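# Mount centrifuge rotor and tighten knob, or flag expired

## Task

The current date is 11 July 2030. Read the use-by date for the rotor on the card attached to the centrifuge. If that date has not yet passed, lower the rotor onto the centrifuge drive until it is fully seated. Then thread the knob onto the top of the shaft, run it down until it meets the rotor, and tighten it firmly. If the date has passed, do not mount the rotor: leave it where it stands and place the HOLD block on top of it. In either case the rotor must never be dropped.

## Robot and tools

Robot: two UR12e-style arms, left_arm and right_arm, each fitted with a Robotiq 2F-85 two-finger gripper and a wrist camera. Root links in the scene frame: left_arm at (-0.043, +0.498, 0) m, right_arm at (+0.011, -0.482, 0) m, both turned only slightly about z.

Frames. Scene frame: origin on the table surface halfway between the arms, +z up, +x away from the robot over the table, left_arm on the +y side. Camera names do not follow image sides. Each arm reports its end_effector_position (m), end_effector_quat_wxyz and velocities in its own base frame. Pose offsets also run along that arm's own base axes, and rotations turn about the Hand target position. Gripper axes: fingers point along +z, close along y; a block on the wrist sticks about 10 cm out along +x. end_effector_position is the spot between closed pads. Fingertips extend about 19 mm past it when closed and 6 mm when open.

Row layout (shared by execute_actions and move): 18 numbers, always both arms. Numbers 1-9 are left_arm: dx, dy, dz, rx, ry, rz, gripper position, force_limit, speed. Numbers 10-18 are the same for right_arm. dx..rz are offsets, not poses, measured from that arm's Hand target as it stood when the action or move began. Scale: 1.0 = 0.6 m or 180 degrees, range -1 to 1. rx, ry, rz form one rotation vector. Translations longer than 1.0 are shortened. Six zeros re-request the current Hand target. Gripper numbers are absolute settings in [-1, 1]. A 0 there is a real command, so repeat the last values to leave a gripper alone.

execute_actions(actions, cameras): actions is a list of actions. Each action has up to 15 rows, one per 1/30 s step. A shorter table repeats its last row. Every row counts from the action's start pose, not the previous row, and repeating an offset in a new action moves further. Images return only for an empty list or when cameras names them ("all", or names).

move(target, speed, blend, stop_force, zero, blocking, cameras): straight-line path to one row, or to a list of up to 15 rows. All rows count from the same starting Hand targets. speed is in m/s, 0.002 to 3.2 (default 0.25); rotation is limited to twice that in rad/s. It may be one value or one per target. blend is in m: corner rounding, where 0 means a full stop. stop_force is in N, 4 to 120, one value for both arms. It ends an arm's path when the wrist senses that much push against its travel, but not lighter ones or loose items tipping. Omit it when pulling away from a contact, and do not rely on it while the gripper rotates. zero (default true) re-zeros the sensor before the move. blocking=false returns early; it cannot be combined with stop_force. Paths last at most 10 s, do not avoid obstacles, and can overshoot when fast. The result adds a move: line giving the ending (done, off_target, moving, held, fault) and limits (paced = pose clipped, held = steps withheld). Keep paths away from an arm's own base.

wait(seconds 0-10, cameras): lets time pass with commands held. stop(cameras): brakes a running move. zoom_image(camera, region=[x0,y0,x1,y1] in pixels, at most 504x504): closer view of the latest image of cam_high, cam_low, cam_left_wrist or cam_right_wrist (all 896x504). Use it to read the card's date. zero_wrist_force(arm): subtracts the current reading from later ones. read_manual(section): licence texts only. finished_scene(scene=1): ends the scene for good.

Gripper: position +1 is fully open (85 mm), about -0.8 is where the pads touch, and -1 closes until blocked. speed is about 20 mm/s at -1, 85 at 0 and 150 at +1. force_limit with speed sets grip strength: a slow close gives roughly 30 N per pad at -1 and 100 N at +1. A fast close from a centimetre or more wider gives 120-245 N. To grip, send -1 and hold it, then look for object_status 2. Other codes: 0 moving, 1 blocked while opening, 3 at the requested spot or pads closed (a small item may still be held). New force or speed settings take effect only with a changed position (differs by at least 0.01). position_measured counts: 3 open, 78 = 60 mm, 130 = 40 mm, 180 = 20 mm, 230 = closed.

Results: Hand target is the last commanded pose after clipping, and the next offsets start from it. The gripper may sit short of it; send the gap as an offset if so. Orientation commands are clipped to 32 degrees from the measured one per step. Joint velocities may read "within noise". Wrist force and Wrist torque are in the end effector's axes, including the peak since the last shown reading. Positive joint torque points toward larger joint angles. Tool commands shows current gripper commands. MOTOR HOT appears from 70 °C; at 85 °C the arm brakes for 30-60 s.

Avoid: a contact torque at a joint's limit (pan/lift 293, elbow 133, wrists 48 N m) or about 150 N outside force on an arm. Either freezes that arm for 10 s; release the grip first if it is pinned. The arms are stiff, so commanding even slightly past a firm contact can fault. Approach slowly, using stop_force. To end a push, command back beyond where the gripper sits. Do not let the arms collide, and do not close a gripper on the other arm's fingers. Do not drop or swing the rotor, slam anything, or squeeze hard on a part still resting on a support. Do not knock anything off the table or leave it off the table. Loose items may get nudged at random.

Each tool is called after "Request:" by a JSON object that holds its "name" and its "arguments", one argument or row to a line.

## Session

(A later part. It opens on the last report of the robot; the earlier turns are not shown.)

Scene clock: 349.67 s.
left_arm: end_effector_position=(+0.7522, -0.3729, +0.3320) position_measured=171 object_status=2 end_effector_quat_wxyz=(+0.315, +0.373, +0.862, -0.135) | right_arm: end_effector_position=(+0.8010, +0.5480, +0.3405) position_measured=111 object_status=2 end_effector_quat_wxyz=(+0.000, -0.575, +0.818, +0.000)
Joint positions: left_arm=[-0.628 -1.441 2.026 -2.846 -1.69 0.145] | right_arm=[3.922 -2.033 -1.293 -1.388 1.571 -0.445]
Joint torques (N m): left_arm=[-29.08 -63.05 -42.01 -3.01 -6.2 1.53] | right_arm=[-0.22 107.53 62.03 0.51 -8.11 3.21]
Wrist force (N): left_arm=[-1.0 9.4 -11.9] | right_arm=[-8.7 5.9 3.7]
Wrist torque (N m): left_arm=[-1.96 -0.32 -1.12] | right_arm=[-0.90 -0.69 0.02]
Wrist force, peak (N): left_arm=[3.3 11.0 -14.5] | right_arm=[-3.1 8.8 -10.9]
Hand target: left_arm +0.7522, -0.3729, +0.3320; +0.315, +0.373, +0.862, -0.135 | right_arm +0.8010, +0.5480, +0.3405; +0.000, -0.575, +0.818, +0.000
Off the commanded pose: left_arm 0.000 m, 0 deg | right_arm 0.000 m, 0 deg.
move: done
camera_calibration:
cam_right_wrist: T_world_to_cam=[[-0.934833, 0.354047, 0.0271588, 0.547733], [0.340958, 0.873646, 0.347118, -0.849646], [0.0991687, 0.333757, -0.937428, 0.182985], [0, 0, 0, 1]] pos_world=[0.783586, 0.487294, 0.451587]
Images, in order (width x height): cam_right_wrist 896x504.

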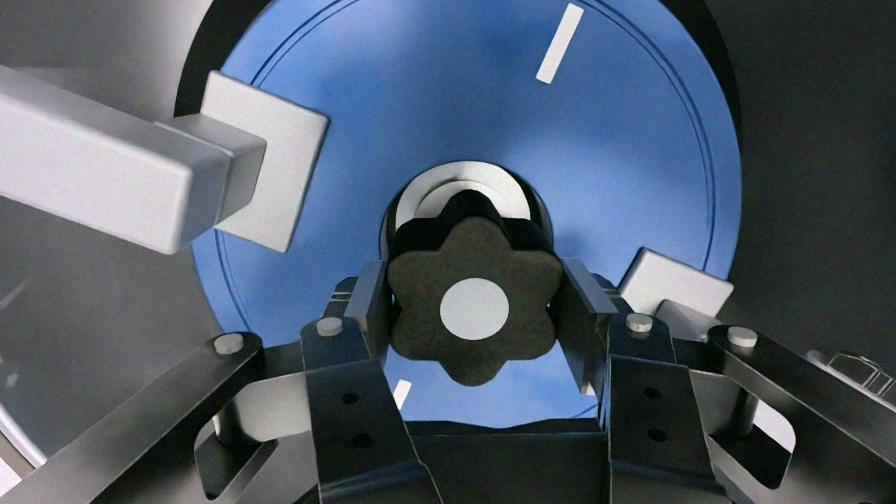

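Request:
{"name": "move", "arguments": {
  "target": [
    [0,0,0,0,0,0,-1,0.4,-1,0,0,-0.0002,0,0,0,0.5,-0.5,0.7],
    [0,0,0,0,0,0,-1,0.4,-1,0,0,-0.0002,0,0,0.5,0.5,-0.5,0.7],
    [0,0,0,0,0,0,-1,0.4,-1,0,0,-0.0002,0,0,0.95,0.5,-0.5,0.7],
    [0,0,0,0,0,0,-1,0.4,-1,0,0,-0.0002,0,0,-0.6,0.5,-0.5,0.7],
    [0,0,0,0,0,0,-1,0.4,-1,0,0,-0.0002,0,0,-0.333,0.5,-0.5,0.7]
  ],
  "speed": 1.3,
  "blend": [0,0.03,0.03,0.03,0]
}}

Request:
{"name": "move", "arguments": {
  "target": [
    [0,0,0,0,0,0,-1,0.4,-1,0,0,0,0,0,0,-1,-0.5,-0.6],
    [0,0,0,0,0,0,-1,0.4,-1,0,0,-0.0008,0,0,-0.5,-1,-0.5,-0.6],
    [0,0,0,0,0,0,-1,0.4,-1,0,0,-0.0017,0,0,0.95,-1,-0.5,-0.6],
    [0,0,0,0,0,0,-1,0.4,-1,0,0,-0.0027,0,0,0.333,-1,-0.5,-0.6]
  ],
  "speed": 1.1,
  "blend": [0,0.03,0.03,0],
  "cameras": ["cam_right_wrist"]
}}

Scene clock: 354.77 s.
left_arm: end_effector_position=(+0.7522, -0.3729, +0.3320) position_measured=171 object_status=2 end_effector_quat_wxyz=(+0.315, +0.373, +0.862, -0.135) | right_arm: end_effector_position=(+0.8010, +0.5481, +0.3404) position_measured=66 object_status=3 end_effector_quat_wxyz=(+0.000, -0.089, +0.996, +0.000)
Joint positions: left_arm=[-0.628 -1.441 2.026 -2.846 -1.69 0.145] | right_arm=[3.922 -2.033 -1.293 -1.386 1.572 -5.682]
Joint torques (N m): left_arm=[-29.45 -62.13 -42.88 -4.03 -5.91 1.31] | right_arm=[-10.68 82.51 60.82 1.17 3.1 -4.8]
Wrist force (N): left_arm=[2.1 9.2 -14.0] | right_arm=[0.0 -1.6 0.1]
Wrist torque (N m): left_arm=[-1.99 -0.31 -1.16] | right_arm=[-0.44 -0.23 0.35]
Wrist force, peak (N): left_arm=[2.1 9.1 -14.4] | right_arm=[-8.9 6.1 5.4]
Hand target: left_arm +0.7522, -0.3729, +0.3320; +0.315, +0.373, +0.862, -0.135 | right_arm +0.8010, +0.5480, +0.3404; +0.000, -0.089, +0.996, +0.000
Off the commanded pose: left_arm 0.000 m, 0 deg | right_arm 0.000 m, 0 deg.
move: done

Scene clock: 358.80 s.
left_arm: end_effector_position=(+0.7522, -0.3729, +0.3320) position_measured=171 object_status=2 end_effector_quat_wxyz=(+0.315, +0.373, +0.862, -0.135) | right_arm: end_effector_position=(+0.8010, +0.5480, +0.3388) position_measured=111 object_status=2 end_effector_quat_wxyz=(+0.000, -0.575, +0.818, +0.000)
Joint positions: left_arm=[-0.628 -1.441 2.026 -2.846 -1.69 0.145] | right_arm=[3.922 -2.034 -1.295 -1.385 1.571 -0.445]
Joint torques (N m): left_arm=[-28.65 -61.22 -43.79 -4.93 -5.74 1.32] | right_arm=[8.34 118.56 68.27 0.64 -5.41 3.67]
Wrist force (N): left_arm=[1.1 10.7 -12.3] | right_arm=[-10.2 -1.0 15.7]
Wrist torque (N m): left_arm=[-2.01 -0.28 -1.14] | right_arm=[-0.20 -0.59 -0.05]
Wrist force, peak (N): left_arm=[1.3 11.5 -13.9] | right_arm=[-12.3 -12.1 19.5]
Hand target: left_arm +0.7522, -0.3729, +0.3320; +0.315, +0.373, +0.862, -0.135 | right_arm +0.8010, +0.5480, +0.3388; +0.000, -0.575, +0.818, +0.000
Off the commanded pose: left_arm 0.000 m, 0 deg | right_arm 0.000 m, 0 deg.
move: done
camera_calibration:
cam_right_wrist: T_world_to_cam=[[-0.934833, 0.354047, 0.0271588, 0.547779], [0.340958, 0.873646, 0.347118, -0.849056], [0.0991687, 0.333757, -0.937428, 0.181392], [0, 0, 0, 1]] pos_world=[0.783586, 0.487294, 0.449887]
Images, in order (width x height): cam_right_wrist 896x504.

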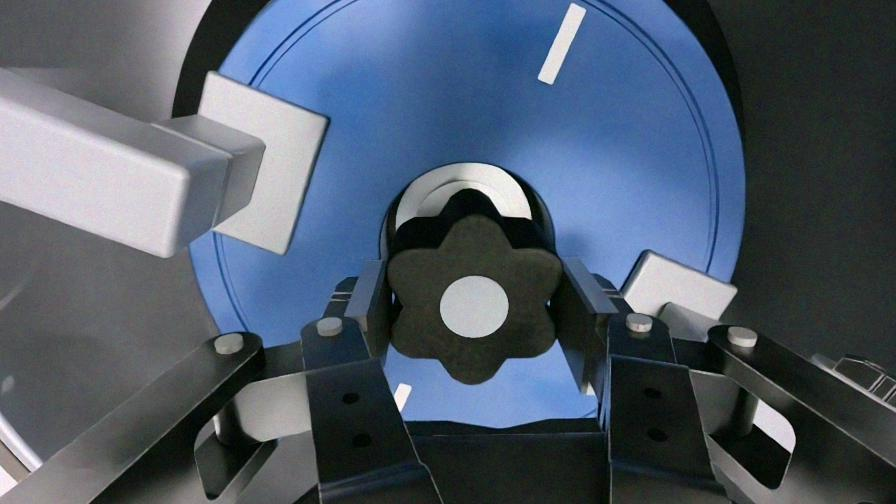

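Request:
{"name": "move", "arguments": {
  "target": [
    [0,0,0,0,0,0,-1,0.4,-1,0,0,-0.0006,0,0,0,0.5,-0.5,0.7],
    [0,0,0,0,0,0,-1,0.4,-1,0,0,-0.0006,0,0,0.5,0.5,-0.5,0.7],
    [0,0,0,0,0,0,-1,0.4,-1,0,0,-0.0006,0,0,0.95,0.5,-0.5,0.7],
    [0,0,0,0,0,0,-1,0.4,-1,0,0,-0.0006,0,0,-0.6,0.5,-0.5,0.7],
    [0,0,0,0,0,0,-1,0.4,-1,0,0,-0.0006,0,0,-0.333,0.5,-0.5,0.7]
  ],
  "speed": 1.4,
  "blend": [0,0.03,0.03,0.03,0]
}}

Request:
{"name": "move", "arguments": {
  "target": [
    [0,0,0,0,0,0,-1,0.4,-1,0,0,0,0,0,0,-1,-0.5,-0.6],
    [0,0,0,0,0,0,-1,0.4,-1,0,0,-0.001,0,0,-0.5,-1,-0.5,-0.6],
    [0,0,0,0,0,0,-1,0.4,-1,0,0,-0.0022,0,0,0.95,-1,-0.5,-0.6],
    [0,0,0,0,0,0,-1,0.4,-1,0,0,-0.0035,0,0,0.333,-1,-0.5,-0.6]
  ],
  "speed": 1.2,
  "blend": [0,0.03,0.03,0],
  "cameras": ["cam_right_wrist"]
}}

Scene clock: 363.23 s.
left_arm: end_effector_position=(+0.7522, -0.3729, +0.3320) position_measured=171 object_status=2 end_effector_quat_wxyz=(+0.315, +0.373, +0.862, -0.135) | right_arm: end_effector_position=(+0.8010, +0.5481, +0.3384) position_measured=66 object_status=3 end_effector_quat_wxyz=(+0.000, -0.089, +0.996, +0.000)
Joint positions: left_arm=[-0.628 -1.441 2.026 -2.846 -1.69 0.145] | right_arm=[3.922 -2.033 -1.296 -1.383 1.572 -5.682]
Joint torques (N m): left_arm=[-28.45 -61.53 -45.18 -5.31 -5.89 0.99] | right_arm=[-12.79 84.66 61.37 1.48 3.26 -4.61]
Wrist force (N): left_arm=[2.0 9.6 -13.7] | right_arm=[-0.7 -1.3 -0.3]
Wrist torque (N m): left_arm=[-1.91 -0.27 -1.15] | right_arm=[-0.39 -0.11 0.35]
Wrist force, peak (N): left_arm=[1.8 9.6 -14.0] | right_arm=[-9.8 -1.9 18.5]
Hand target: left_arm +0.7522, -0.3729, +0.3320; +0.315, +0.373, +0.862, -0.135 | right_arm +0.8010, +0.5480, +0.3384; +0.000, -0.089, +0.996, +0.000
Off the commanded pose: left_arm 0.000 m, 0 deg | right_arm 0.000 m, 0 deg.
move: done; limits=paced

Scene clock: 367.10 s.
left_arm: end_effector_position=(+0.7522, -0.3729, +0.3320) position_measured=171 object_status=2 end_effector_quat_wxyz=(+0.315, +0.373, +0.862, -0.135) | right_arm: end_effector_position=(+0.8010, +0.5480, +0.3364) position_measured=111 object_status=2 end_effector_quat_wxyz=(+0.000, -0.575, +0.818, +0.000)
Joint positions: left_arm=[-0.628 -1.441 2.026 -2.846 -1.69 0.145] | right_arm=[3.922 -2.034 -1.298 -1.381 1.571 -0.445]
Joint torques (N m): left_arm=[-29.22 -62.75 -45.14 -3.88 -5.9 1.26] | right_arm=[5.74 94.44 61.02 -0.61 -5.72 3.35]
Wrist force (N): left_arm=[0.8 11.1 -11.0] | right_arm=[-9.6 -0.8 4.3]
Wrist torque (N m): left_arm=[-2.01 -0.26 -1.13] | right_arm=[-0.15 -0.43 -0.11]
Wrist force, peak (N): left_arm=[0.8 12.8 -12.7] | right_arm=[-10.8 -9.7 5.1]
Hand target: left_arm +0.7522, -0.3729, +0.3320; +0.315, +0.373, +0.862, -0.135 | right_arm +0.8010, +0.5480, +0.3363; +0.000, -0.575, +0.818, +0.000
Off the commanded pose: left_arm 0.000 m, 0 deg | right_arm 0.000 m, 0 deg.
move: done
camera_calibration:
cam_right_wrist: T_world_to_cam=[[-0.934833, 0.354047, 0.0271588, 0.547844], [0.340958, 0.873646, 0.347118, -0.848223], [0.0991687, 0.333757, -0.937428, 0.179142], [0, 0, 0, 1]] pos_world=[0.783586, 0.487294, 0.447487]
Images, in order (width x height): cam_right_wrist 896x504.

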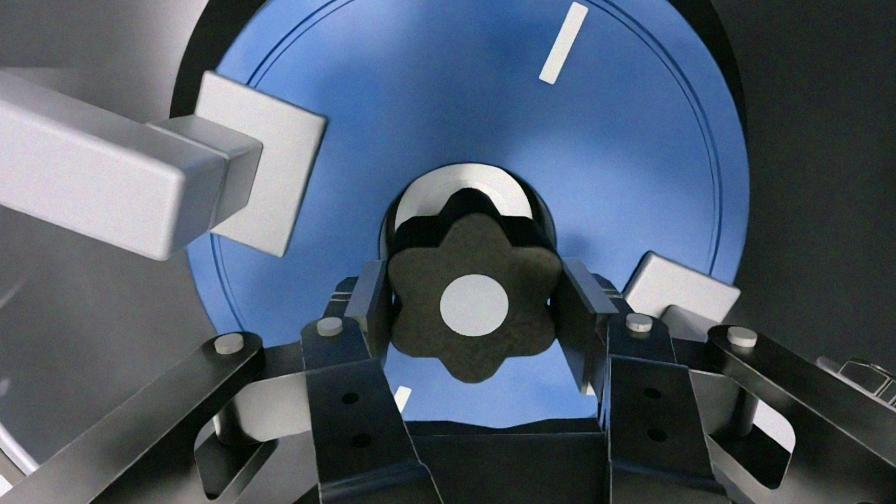

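Request:
{"name": "move", "arguments": {
  "target": [
    [0,0,0,0,0,0,-1,0.4,-1,0,0,-0.0004,0,0,0,0.5,-0.5,0.7],
    [0,0,0,0,0,0,-1,0.4,-1,0,0,-0.0004,0,0,0.5,0.5,-0.5,0.7],
    [0,0,0,0,0,0,-1,0.4,-1,0,0,-0.0004,0,0,0.95,0.5,-0.5,0.7],
    [0,0,0,0,0,0,-1,0.4,-1,0,0,-0.0004,0,0,-0.6,0.5,-0.5,0.7],
    [0,0,0,0,0,0,-1,0.4,-1,0,0,-0.0004,0,0,-0.333,0.5,-0.5,0.7]
  ],
  "speed": 1.4,
  "blend": [0,0.03,0.03,0.03,0]
}}

Request:
{"name": "move", "arguments": {
  "target": [
    [0,0,0,0,0,0,-1,0.4,-1,0,0,0,0,0,0,-1,-0.5,-0.6],
    [0,0,0,0,0,0,-1,0.4,-1,0,0,-0.001,0,0,-0.5,-1,-0.5,-0.6],
    [0,0,0,0,0,0,-1,0.4,-1,0,0,-0.0022,0,0,0.95,-1,-0.5,-0.6],
    [0,0,0,0,0,0,-1,0.4,-1,0,0,-0.0035,0,0,0.333,-1,-0.5,-0.6]
  ],
  "speed": 1.0,
  "blend": [0,0.03,0.03,0],
  "cameras": ["cam_right_wrist"]
}}

Scene clock: 371.57 s.
left_arm: end_effector_position=(+0.7522, -0.3729, +0.3320) position_measured=171 object_status=2 end_effector_quat_wxyz=(+0.315, +0.373, +0.862, -0.135) | right_arm: end_effector_position=(+0.8010, +0.5481, +0.3361) position_measured=66 object_status=3 end_effector_quat_wxyz=(+0.000, -0.089, +0.996, +0.000)
Joint positions: left_arm=[-0.628 -1.441 2.026 -2.846 -1.69 0.145] | right_arm=[3.922 -2.034 -1.299 -1.379 1.572 -5.682]
Joint torques (N m): left_arm=[-28.5 -60.88 -44.21 -0.25 -5.82 1.06] | right_arm=[-12.51 82.76 60.64 1.32 3.2 -4.64]
Wrist force (N): left_arm=[2.5 9.2 -13.4] | right_arm=[-0.8 -0.5 0.0]
Wrist torque (N m): left_arm=[-1.97 -0.32 -1.14] | right_arm=[-0.25 -0.08 0.35]
Wrist force, peak (N): left_arm=[2.3 9.1 -13.8] | right_arm=[-9.8 -1.1 9.2]
Hand target: left_arm +0.7522, -0.3729, +0.3320; +0.315, +0.373, +0.862, -0.135 | right_arm +0.8010, +0.5480, +0.3361; +0.000, -0.089, +0.996, +0.000
Off the commanded pose: left_arm 0.000 m, 0 deg | right_arm 0.000 m, 0 deg.
move: done; limits=paced

Scene clock: 374.03 s.
left_arm: end_effector_position=(+0.7599, -0.3656, +0.3322) position_measured=171 object_status=2 end_effector_quat_wxyz=(+0.319, +0.370, +0.864, -0.123) end_effector_velocity=(+0.000, +0.000, +0.000) end_effector_angular_velocity=(+0.003, -0.005, -0.007) | right_arm: end_effector_position=(+0.8010, +0.5480, +0.3354) position_measured=111 object_status=2 end_effector_quat_wxyz=(+0.000, +0.732, +0.681, +0.000)
Joint positions: left_arm=[-0.624 -1.439 2.023 -2.848 -1.666 0.151] | right_arm=[3.922 -2.034 -1.301 -1.377 1.571 -3.859]
Joint velocities: left_arm=[0 0 0 -0.001 0 0.01] | right_arm=[within noise]
Joint torques (N m): left_arm=[-2.88 -60.78 -43.18 -5.24 -0.47 -4.42] | right_arm=[1.58 47.23 49.29 11.63 -4.65 24.21]
Wrist force (N): left_arm=[-16.7 53.4 34.3] | right_arm=[-42.1 -34.8 -48.9]
Wrist torque (N m): left_arm=[12.47 -0.05 5.71] | right_arm=[1.18 -0.75 -20.70]
Wrist force, peak (N): left_arm=[-52.9 168.3 109.7] | right_arm=[-61.0 -52.8 -50.7]
Hand target: left_arm +0.7599, -0.3656, +0.3322; +0.319, +0.370, +0.864, -0.123 (not the last commanded pose) | right_arm +0.8010, +0.5480, +0.3354; +0.000, +0.732, +0.681, +0.000 (not the last commanded pose)
Tool commands: left_gripper/position=-1.0 left_gripper/force_limit=+0.403922 left_gripper/speed=-1.0 right_gripper/position=-1.0 right_gripper/force_limit=-0.5 right_gripper/speed=-0.6
Off the commanded pose: left_arm 0.011 m, 2 deg | right_arm 0.001 m, 164 deg.
FORCE FAULT: contact force on the left arm reached its limit, and that arm stopped. The contact can be on any part of that arm, not only on its tool. That arm's remaining commands of this call were not run. That arm is still stopped at the end of this call. That arm stays stopped for about 9 more seconds. Until then a move that you send moves the other arm only, and its call returns only when the move has ended. Once the stop has ended, the next robot result says so. If the stop ends while you think or write, that arm runs what you send next, counted from a new Hand target: where the arm stands when the stop ends. While its stop runs, that arm takes no new command, but its gripper still runs the gripper command that each later call begins with. Until it ends, the stop uses up actions while you think or wait. An arm that is not stopped still takes commands.
move: fault (left_arm), off_target (right_arm; braked at the fault stop of left_arm); path passed 1 of 4 targets
camera_calibration:
cam_right_wrist: T_world_to_cam=[[0.995676, -0.0888679, 0.0270463, -0.755674], [-0.0927225, -0.933192, 0.347211, 0.489605], [-0.00561645, -0.348217, -0.937397, 0.63585], [0, 0, 0, 1]] pos_world=[0.801375, 0.611154, 0.446486]
Images, in order (width x height): cam_right_wrist 896x504.

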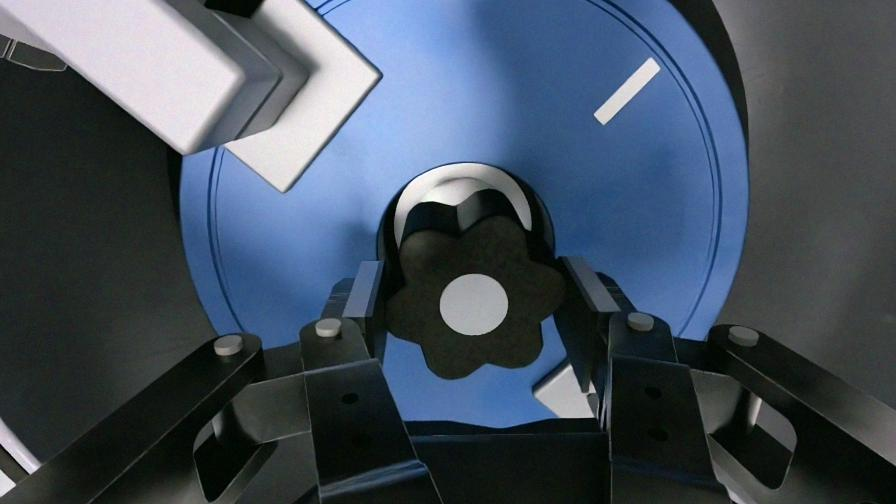

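Request:
{"name": "move", "arguments": {
  "target": [0,0,0,0,0,0,-1,0.4,-1,0,0,0,0,0,0.004,-1,-0.5,-0.6]
}}

Request:
{"name": "wait", "arguments": {
  "seconds": 1
}}

Scene clock: 377.53 s.
left_arm: end_effector_position=(+0.7600, -0.3655, +0.3322) position_measured=171 object_status=2 end_effector_quat_wxyz=(+0.320, +0.371, +0.863, -0.123) | right_arm: end_effector_position=(+0.8010, +0.5481, +0.3354) position_measured=111 object_status=2 end_effector_quat_wxyz=(+0.000, +0.728, +0.685, +0.000)
Joint positions: left_arm=[-0.624 -1.439 2.022 -2.848 -1.666 0.154] | right_arm=[3.922 -2.034 -1.301 -1.377 1.571 -3.871]
Joint torques (N m): left_arm=[-3.97 -59.64 -42.76 -5.03 -0.36 -3.77] | right_arm=[1 34.71 50.35 17.25 -1.98 13.51]
Wrist force (N): left_arm=[-13.3 38.8 23.3] | right_arm=[-38.2 -30.1 -44.0]
Wrist torque (N m): left_arm=[11.93 -0.27 5.17] | right_arm=[1.04 -0.69 -17.69]
Wrist force, peak (N): left_arm=[-16.7 53.7 34.1] | right_arm=[-42.4 -35.3 -48.9]
Hand target: left_arm +0.7600, -0.3655, +0.3322; +0.320, +0.371, +0.863, -0.123 | right_arm +0.8010, +0.5480, +0.3354; +0.000, +0.728, +0.685, +0.000
Tool commands: left_gripper/position=-1.0 left_gripper/force_limit=+0.403922 left_gripper/speed=-1.0 right_gripper/position=-1.0 right_gripper/force_limit=-0.5 right_gripper/speed=-0.6
Off the commanded pose: right_arm 0.000 m, 0 deg.
FORCE FAULT, CONTINUED: the left arm was still stopped when this call began, by the force fault that an earlier result reported. Since the last result the stop counts as 5 of the actions that you can send in this scene. That arm ran no command of this call. That arm is still stopped at the end of this call. That arm stays stopped for about 6 more seconds. If the stop ends while you think or write, that arm runs what you send next, counted from a new Hand target: where the arm stands when the stop ends. While its stop runs, that arm takes no new command, but its gripper still runs the gripper command that each later call begins with.
move: done (right_arm), not run (left_arm; its earlier fault stop)

Scene clock: 378.53 s.
left_arm: end_effector_position=(+0.7600, -0.3655, +0.3322) position_measured=171 object_status=2 end_effector_quat_wxyz=(+0.320, +0.371, +0.863, -0.123) | right_arm: end_effector_position=(+0.8010, +0.5481, +0.3354) position_measured=111 object_status=2 end_effector_quat_wxyz=(+0.000, +0.728, +0.685, +0.000)
Joint positions: left_arm=[-0.624 -1.439 2.022 -2.848 -1.666 0.154] | right_arm=[3.922 -2.034 -1.301 -1.377 1.571 -3.872]
Joint torques (N m): left_arm=[-4.57 -59.96 -43.13 -5.05 -0.36 -3.85] | right_arm=[3.37 34.62 49.33 17.19 -0.57 13.32]
Wrist force (N): left_arm=[-13.1 38.8 22.8] | right_arm=[-38.6 -30.1 -43.9]
Wrist torque (N m): left_arm=[11.95 -0.30 5.17] | right_arm=[1.02 -0.61 -17.64]
Wrist force, peak (N): left_arm=[-13.4 39.1 23.4] | right_arm=[-38.3 -30.2 -44.4]
Hand target: left_arm +0.7600, -0.3655, +0.3322; +0.320, +0.371, +0.863, -0.123 | right_arm +0.8010, +0.5480, +0.3354; +0.000, +0.728, +0.685, +0.000
Tool commands: left_gripper/position=-1.0 left_gripper/force_limit=+0.403922 left_gripper/speed=-1.0 right_gripper/position=-1.0 right_gripper/force_limit=-0.5 right_gripper/speed=-0.6
Off the commanded pose: right_arm 0.000 m, 0 deg.
FORCE FAULT, CONTINUED: the left arm was still stopped when this call began, by the force fault that an earlier result reported. Since the last result the stop counts as 2 of the actions that you can send in this scene. That arm is still stopped at the end of this call. That arm stays stopped for about 5 more seconds. If the stop ends while you think or write, that arm runs what you send next, counted from a new Hand target: where the arm stands when the stop ends. While its stop runs, that arm takes no new command, but its gripper still runs the gripper command that each later call begins with.
wait: 1.00 s; at rest by 0.17 s

Request:
{"name": "move", "arguments": {
  "target": [
    [0,0,0,0,0,0,-1,0.4,-1,0,0,0.001,0,0,0.02,-1,-0.5,-0.6],
    [0,0,0,0,0,0,-1,0.4,-1,0,0,0.001,0,0,0.02,0.8,-0.5,-0.6]
  ],
  "speed": 0.1,
  "cameras": ["cam_right_wrist","cam_high"]
}}

Scene clock: 380.77 s.
left_arm: end_effector_position=(+0.7594, -0.3664, +0.3323) position_measured=171 object_status=2 end_effector_quat_wxyz=(+0.319, +0.372, +0.863, -0.124) | right_arm: end_effector_position=(+0.8010, +0.5481, +0.3360) position_measured=28 object_status=0 end_effector_quat_wxyz=(+0.000, +0.706, +0.708, +0.000)
Joint positions: left_arm=[-0.624 -1.439 2.022 -2.848 -1.669 0.154] | right_arm=[3.922 -2.034 -1.3 -1.378 1.571 -3.934]
Joint torques (N m): left_arm=[17.37 -57.56 -43.35 -5 18.04 -3.47] | right_arm=[-7.71 109.29 56.09 7.77 2.89 3.18]
Wrist force (N): left_arm=[17.7 -53.4 -34.7] | right_arm=[-2.1 -4.3 0.8]
Wrist torque (N m): left_arm=[7.25 -0.39 2.49] | right_arm=[-0.89 0.12 0.24]
Wrist force, peak (N): left_arm=[17.6 -53.2 -35.3] | right_arm=[-38.6 -30.1 -44.1]
Hand target: left_arm +0.7594, -0.3664, +0.3323; +0.319, +0.372, +0.863, -0.124 (not the last commanded pose) | right_arm +0.8010, +0.5480, +0.3360; +0.000, +0.706, +0.708, +0.000
Tool commands: left_gripper/position=-1.0 left_gripper/force_limit=+0.403922 left_gripper/speed=-1.0 right_gripper/position=+0.8 right_gripper/force_limit=-0.5 right_gripper/speed=-0.6
Off the commanded pose: right_arm 0.000 m, 0 deg.
FORCE FAULT, CONTINUED: the left arm was still stopped when this call began, by the force fault that an earlier result reported. That arm ran no command of this call. That arm is still stopped at the end of this call. That arm stays stopped for about 2 more seconds. If the stop ends while you think or write, that arm runs what you send next, counted from a new Hand target: where the arm stands when the stop ends. While its stop runs, that arm takes no new command, but its gripper still runs the gripper command that each later call begins with.
move: done (right_arm), not run (left_arm; its earlier fault stop)
camera_calibration:
cam_right_wrist: T_world_to_cam=[[0.999538, -0.0136926, 0.0271227, -0.800015], [-0.0222633, -0.937546, 0.347149, 0.435444], [0.0206754, -0.347592, -0.937418, 0.615043], [0, 0, 0, 1]] pos_world=[0.796624, 0.611078, 0.447087]
Images, in order (width x height): cam_high 896x504, cam_right_wrist 896x504.

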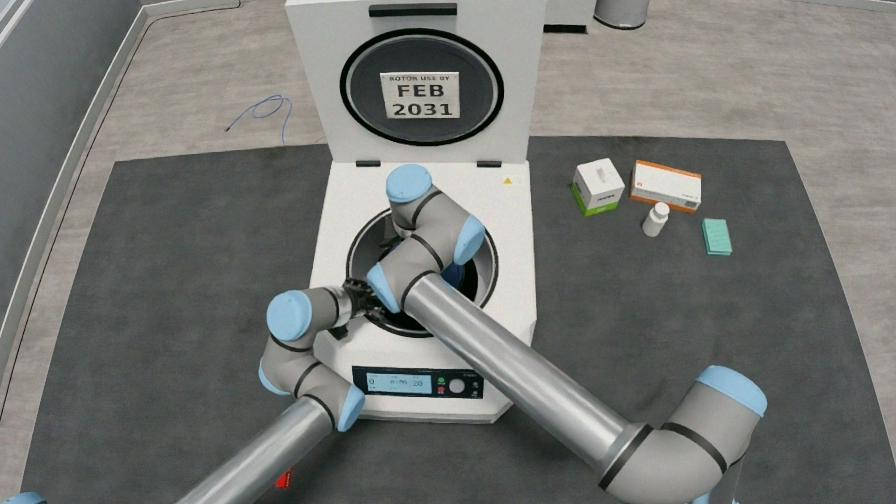

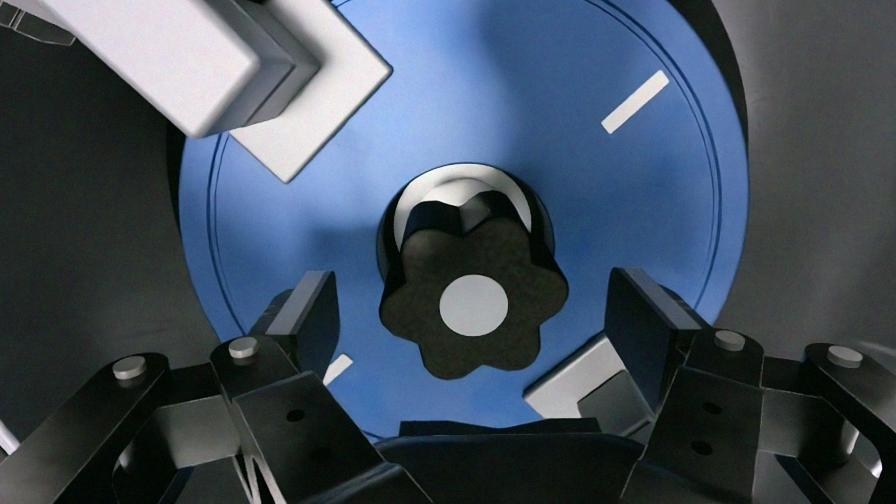

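Request:
{"name": "zoom_image", "arguments": {
  "camera": "cam_right_wrist",
  "region": [370, 140, 570, 300]
}}

Request:
{"name": "wait", "arguments": {
  "seconds": 2
}}

Request:
{"name": "move", "arguments": {
  "target": [
    [0,0,0,0,0,0,0.4,0.4,-0.6,0,0,0,0,0,0,0.8,-0.5,-0.6],
    [0,0,0,0,0,0,0.4,0.4,-0.6,0,0,0.3,0,0,0,0.8,-0.5,-0.6],
    [-0.1,0.12,0.1,0,0,0,0.4,0.4,-0.6,-0.1,-0.4,0.4,0,0,0,0.8,-0.5,-0.6]
  ],
  "blend": [0,0.05,0],
  "speed": 0.35,
  "cameras": ["all"]
}}

Request:
{"name": "zoom_image", "arguments": {
  "camera": "cam_high",
  "region": [360, 190, 500, 330]
}}

Request:
{"name": "zoom_image", "arguments": {
  "camera": "cam_low",
  "region": [380, 140, 510, 250]
}}

Scaled by 2.520 from the camera's 896x504 image, which has a finer 1280x720 frame.

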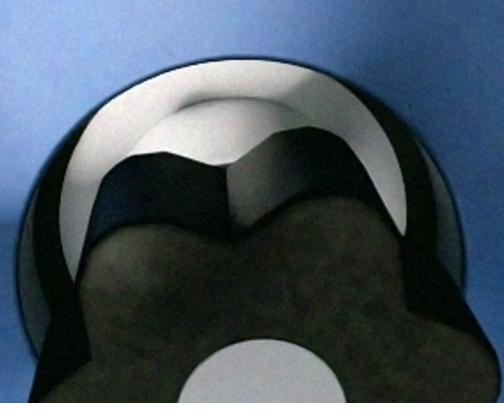

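Scene clock: 383.67 s.
left_arm: end_effector_position=(+0.7594, -0.3664, +0.3323) position_measured=171 object_status=2 end_effector_quat_wxyz=(+0.319, +0.372, +0.863, -0.124) | right_arm: end_effector_position=(+0.8010, +0.5480, +0.3360) position_measured=28 object_status=3 end_effector_quat_wxyz=(+0.000, +0.706, +0.708, +0.000)
Joint positions: left_arm=[-0.624 -1.439 2.022 -2.848 -1.669 0.154] | right_arm=[3.922 -2.034 -1.3 -1.378 1.571 -3.934]
Joint torques (N m): left_arm=[17.82 -56.12 -43.3 -5.1 18.08 -3.79] | right_arm=[-7.85 108.33 46.93 7.07 2.65 3.49]
Wrist force (N): left_arm=[18.1 -53.4 -35.1] | right_arm=[-1.9 -4.2 1.1]
Wrist torque (N m): left_arm=[7.29 -0.42 2.49] | right_arm=[-0.86 0.09 0.24]
Wrist force, peak (N): left_arm=[18.0 -53.7 -35.1] | right_arm=[-2.4 -4.4 1.0]
Hand target: left_arm +0.7594, -0.3664, +0.3323; +0.319, +0.372, +0.863, -0.124 (not the last commanded pose) | right_arm +0.8010, +0.5480, +0.3360; +0.000, +0.706, +0.708, +0.000
Tool commands: left_gripper/position=-1.0 left_gripper/force_limit=+0.403922 left_gripper/speed=-1.0 right_gripper/position=+0.8 right_gripper/force_limit=-0.5 right_gripper/speed=-0.6
Off the commanded pose: right_arm 0.000 m, 0 deg.
FORCE FAULT, CONTINUED: the left arm's stop, for the force fault that an earlier result reported, is over. The rest of the stop counts as 4 of the actions that you can send in this scene. That arm's target is now where it stood when the stop ended, not its last command. That arm accepts commands again.
wait: 2.00 s; at rest from the start

Scene clock: 386.60 s.
left_arm: end_effector_position=(+0.6995, -0.2944, +0.3923) position_measured=78 object_status=3 end_effector_quat_wxyz=(+0.319, +0.372, +0.863, -0.124) | right_arm: end_effector_position=(+0.7410, +0.3082, +0.5759) position_measured=28 object_status=3 end_effector_quat_wxyz=(+0.000, +0.706, +0.708, +0.000)
Joint positions: left_arm=[-0.583 -1.628 2.099 -2.731 -1.695 0.186] | right_arm=[3.754 -1.729 -1.282 -1.7 1.571 -4.102]
Joint torques (N m): left_arm=[20.02 -61.14 -36.43 -2.13 -3.57 1.94] | right_arm=[-10.81 82.72 47.56 1.51 3.12 -5.02]
Wrist force (N): left_arm=[0.5 2.9 -0.3] | right_arm=[-1.4 -4.1 1.1]
Wrist torque (N m): left_arm=[0.57 0.13 -0.58] | right_arm=[-0.86 -0.03 0.37]
Wrist force, peak (N): left_arm=[19.1 -50.5 -35.7] | right_arm=[-4.8 -4.8 -0.3]
Hand target: left_arm +0.6994, -0.2944, +0.3923; +0.319, +0.372, +0.863, -0.124 | right_arm +0.7410, +0.3080, +0.5760; +0.000, +0.706, +0.708, +0.000
Off the commanded pose: left_arm 0.000 m, 0 deg | right_arm 0.000 m, 0 deg.
move: done
camera_calibration:
cam_left_wrist: T_world_to_cam=[[0.732392, 0.680164, 0.031295, -0.314258], [0.305051, -0.368872, 0.877996, -0.648535], [0.608725, -0.633491, -0.477644, -0.299499], [0, 0, 0, 1]] pos_world=[0.610308, -0.215209, 0.436192]
cam_right_wrist: T_world_to_cam=[[0.99954, -0.0137268, 0.0270287, -0.749761], [-0.0222627, -0.937545, 0.347151, 0.125873], [0.0205754, -0.347593, -0.93742, 0.757951], [0, 0, 0, 1]] pos_world=[0.736624, 0.371178, 0.687086]

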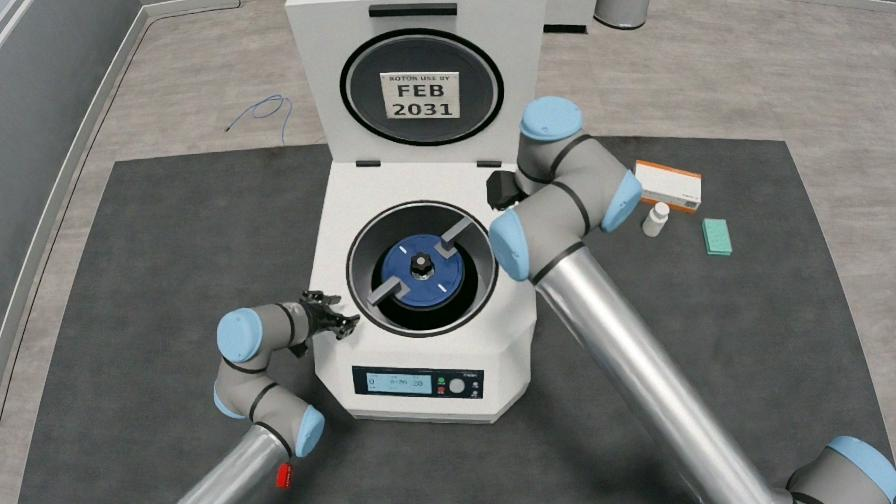

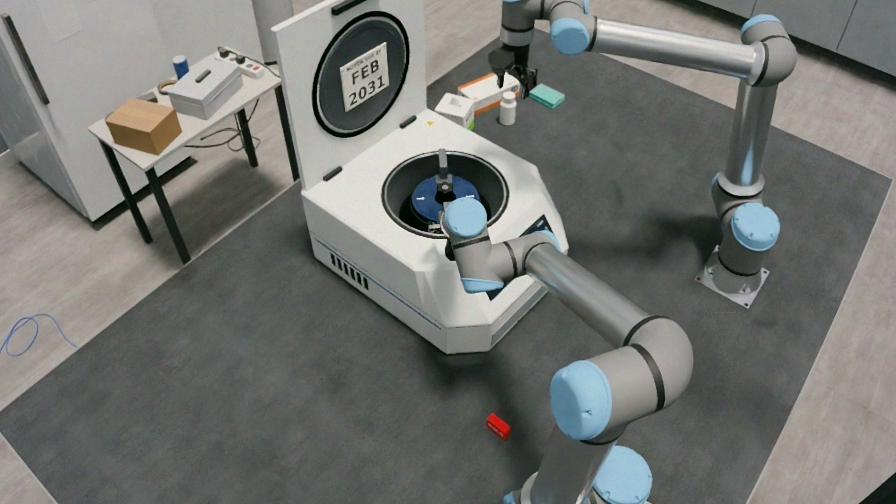

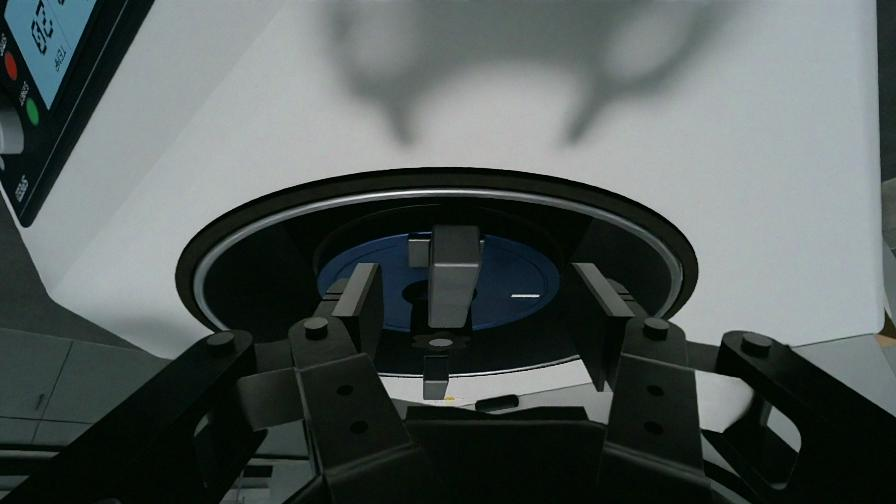

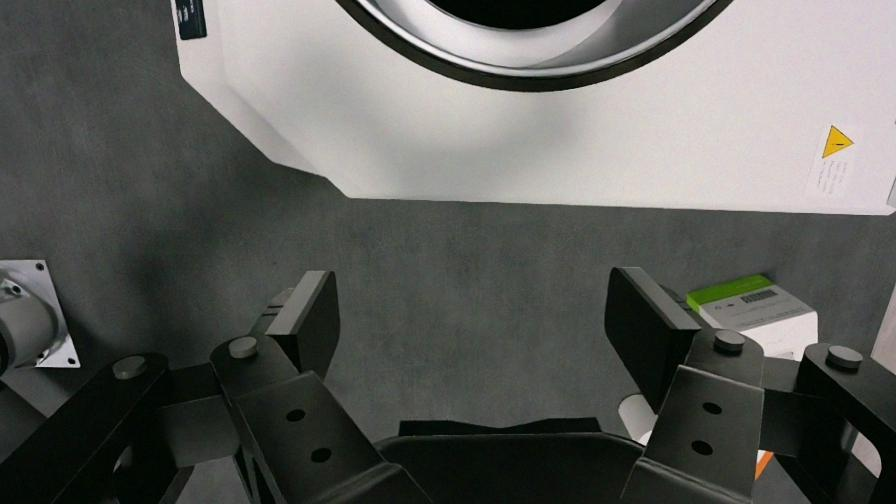

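Scaled by 3.600 from the camera's 896x504 image, which has a finer 1280x720 frame.

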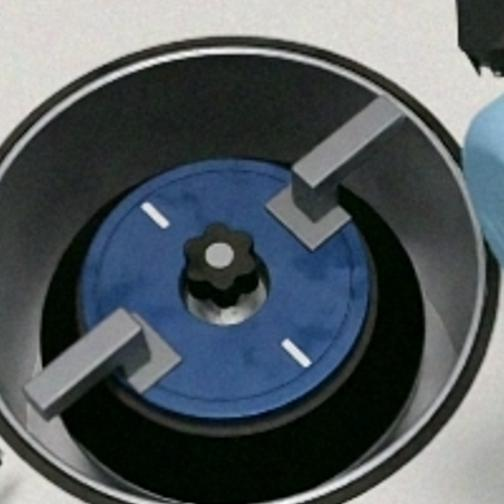

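Scaled by 3.877 from the camera's 896x504 image, which has a finer 1280x720 frame.

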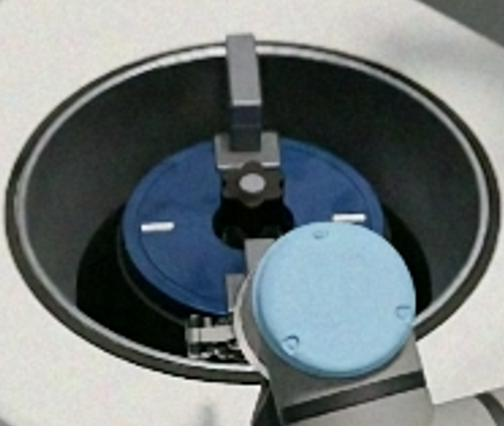

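Request:
{"name": "finished_scene", "arguments": {

}}

The scene is finished: the task was done.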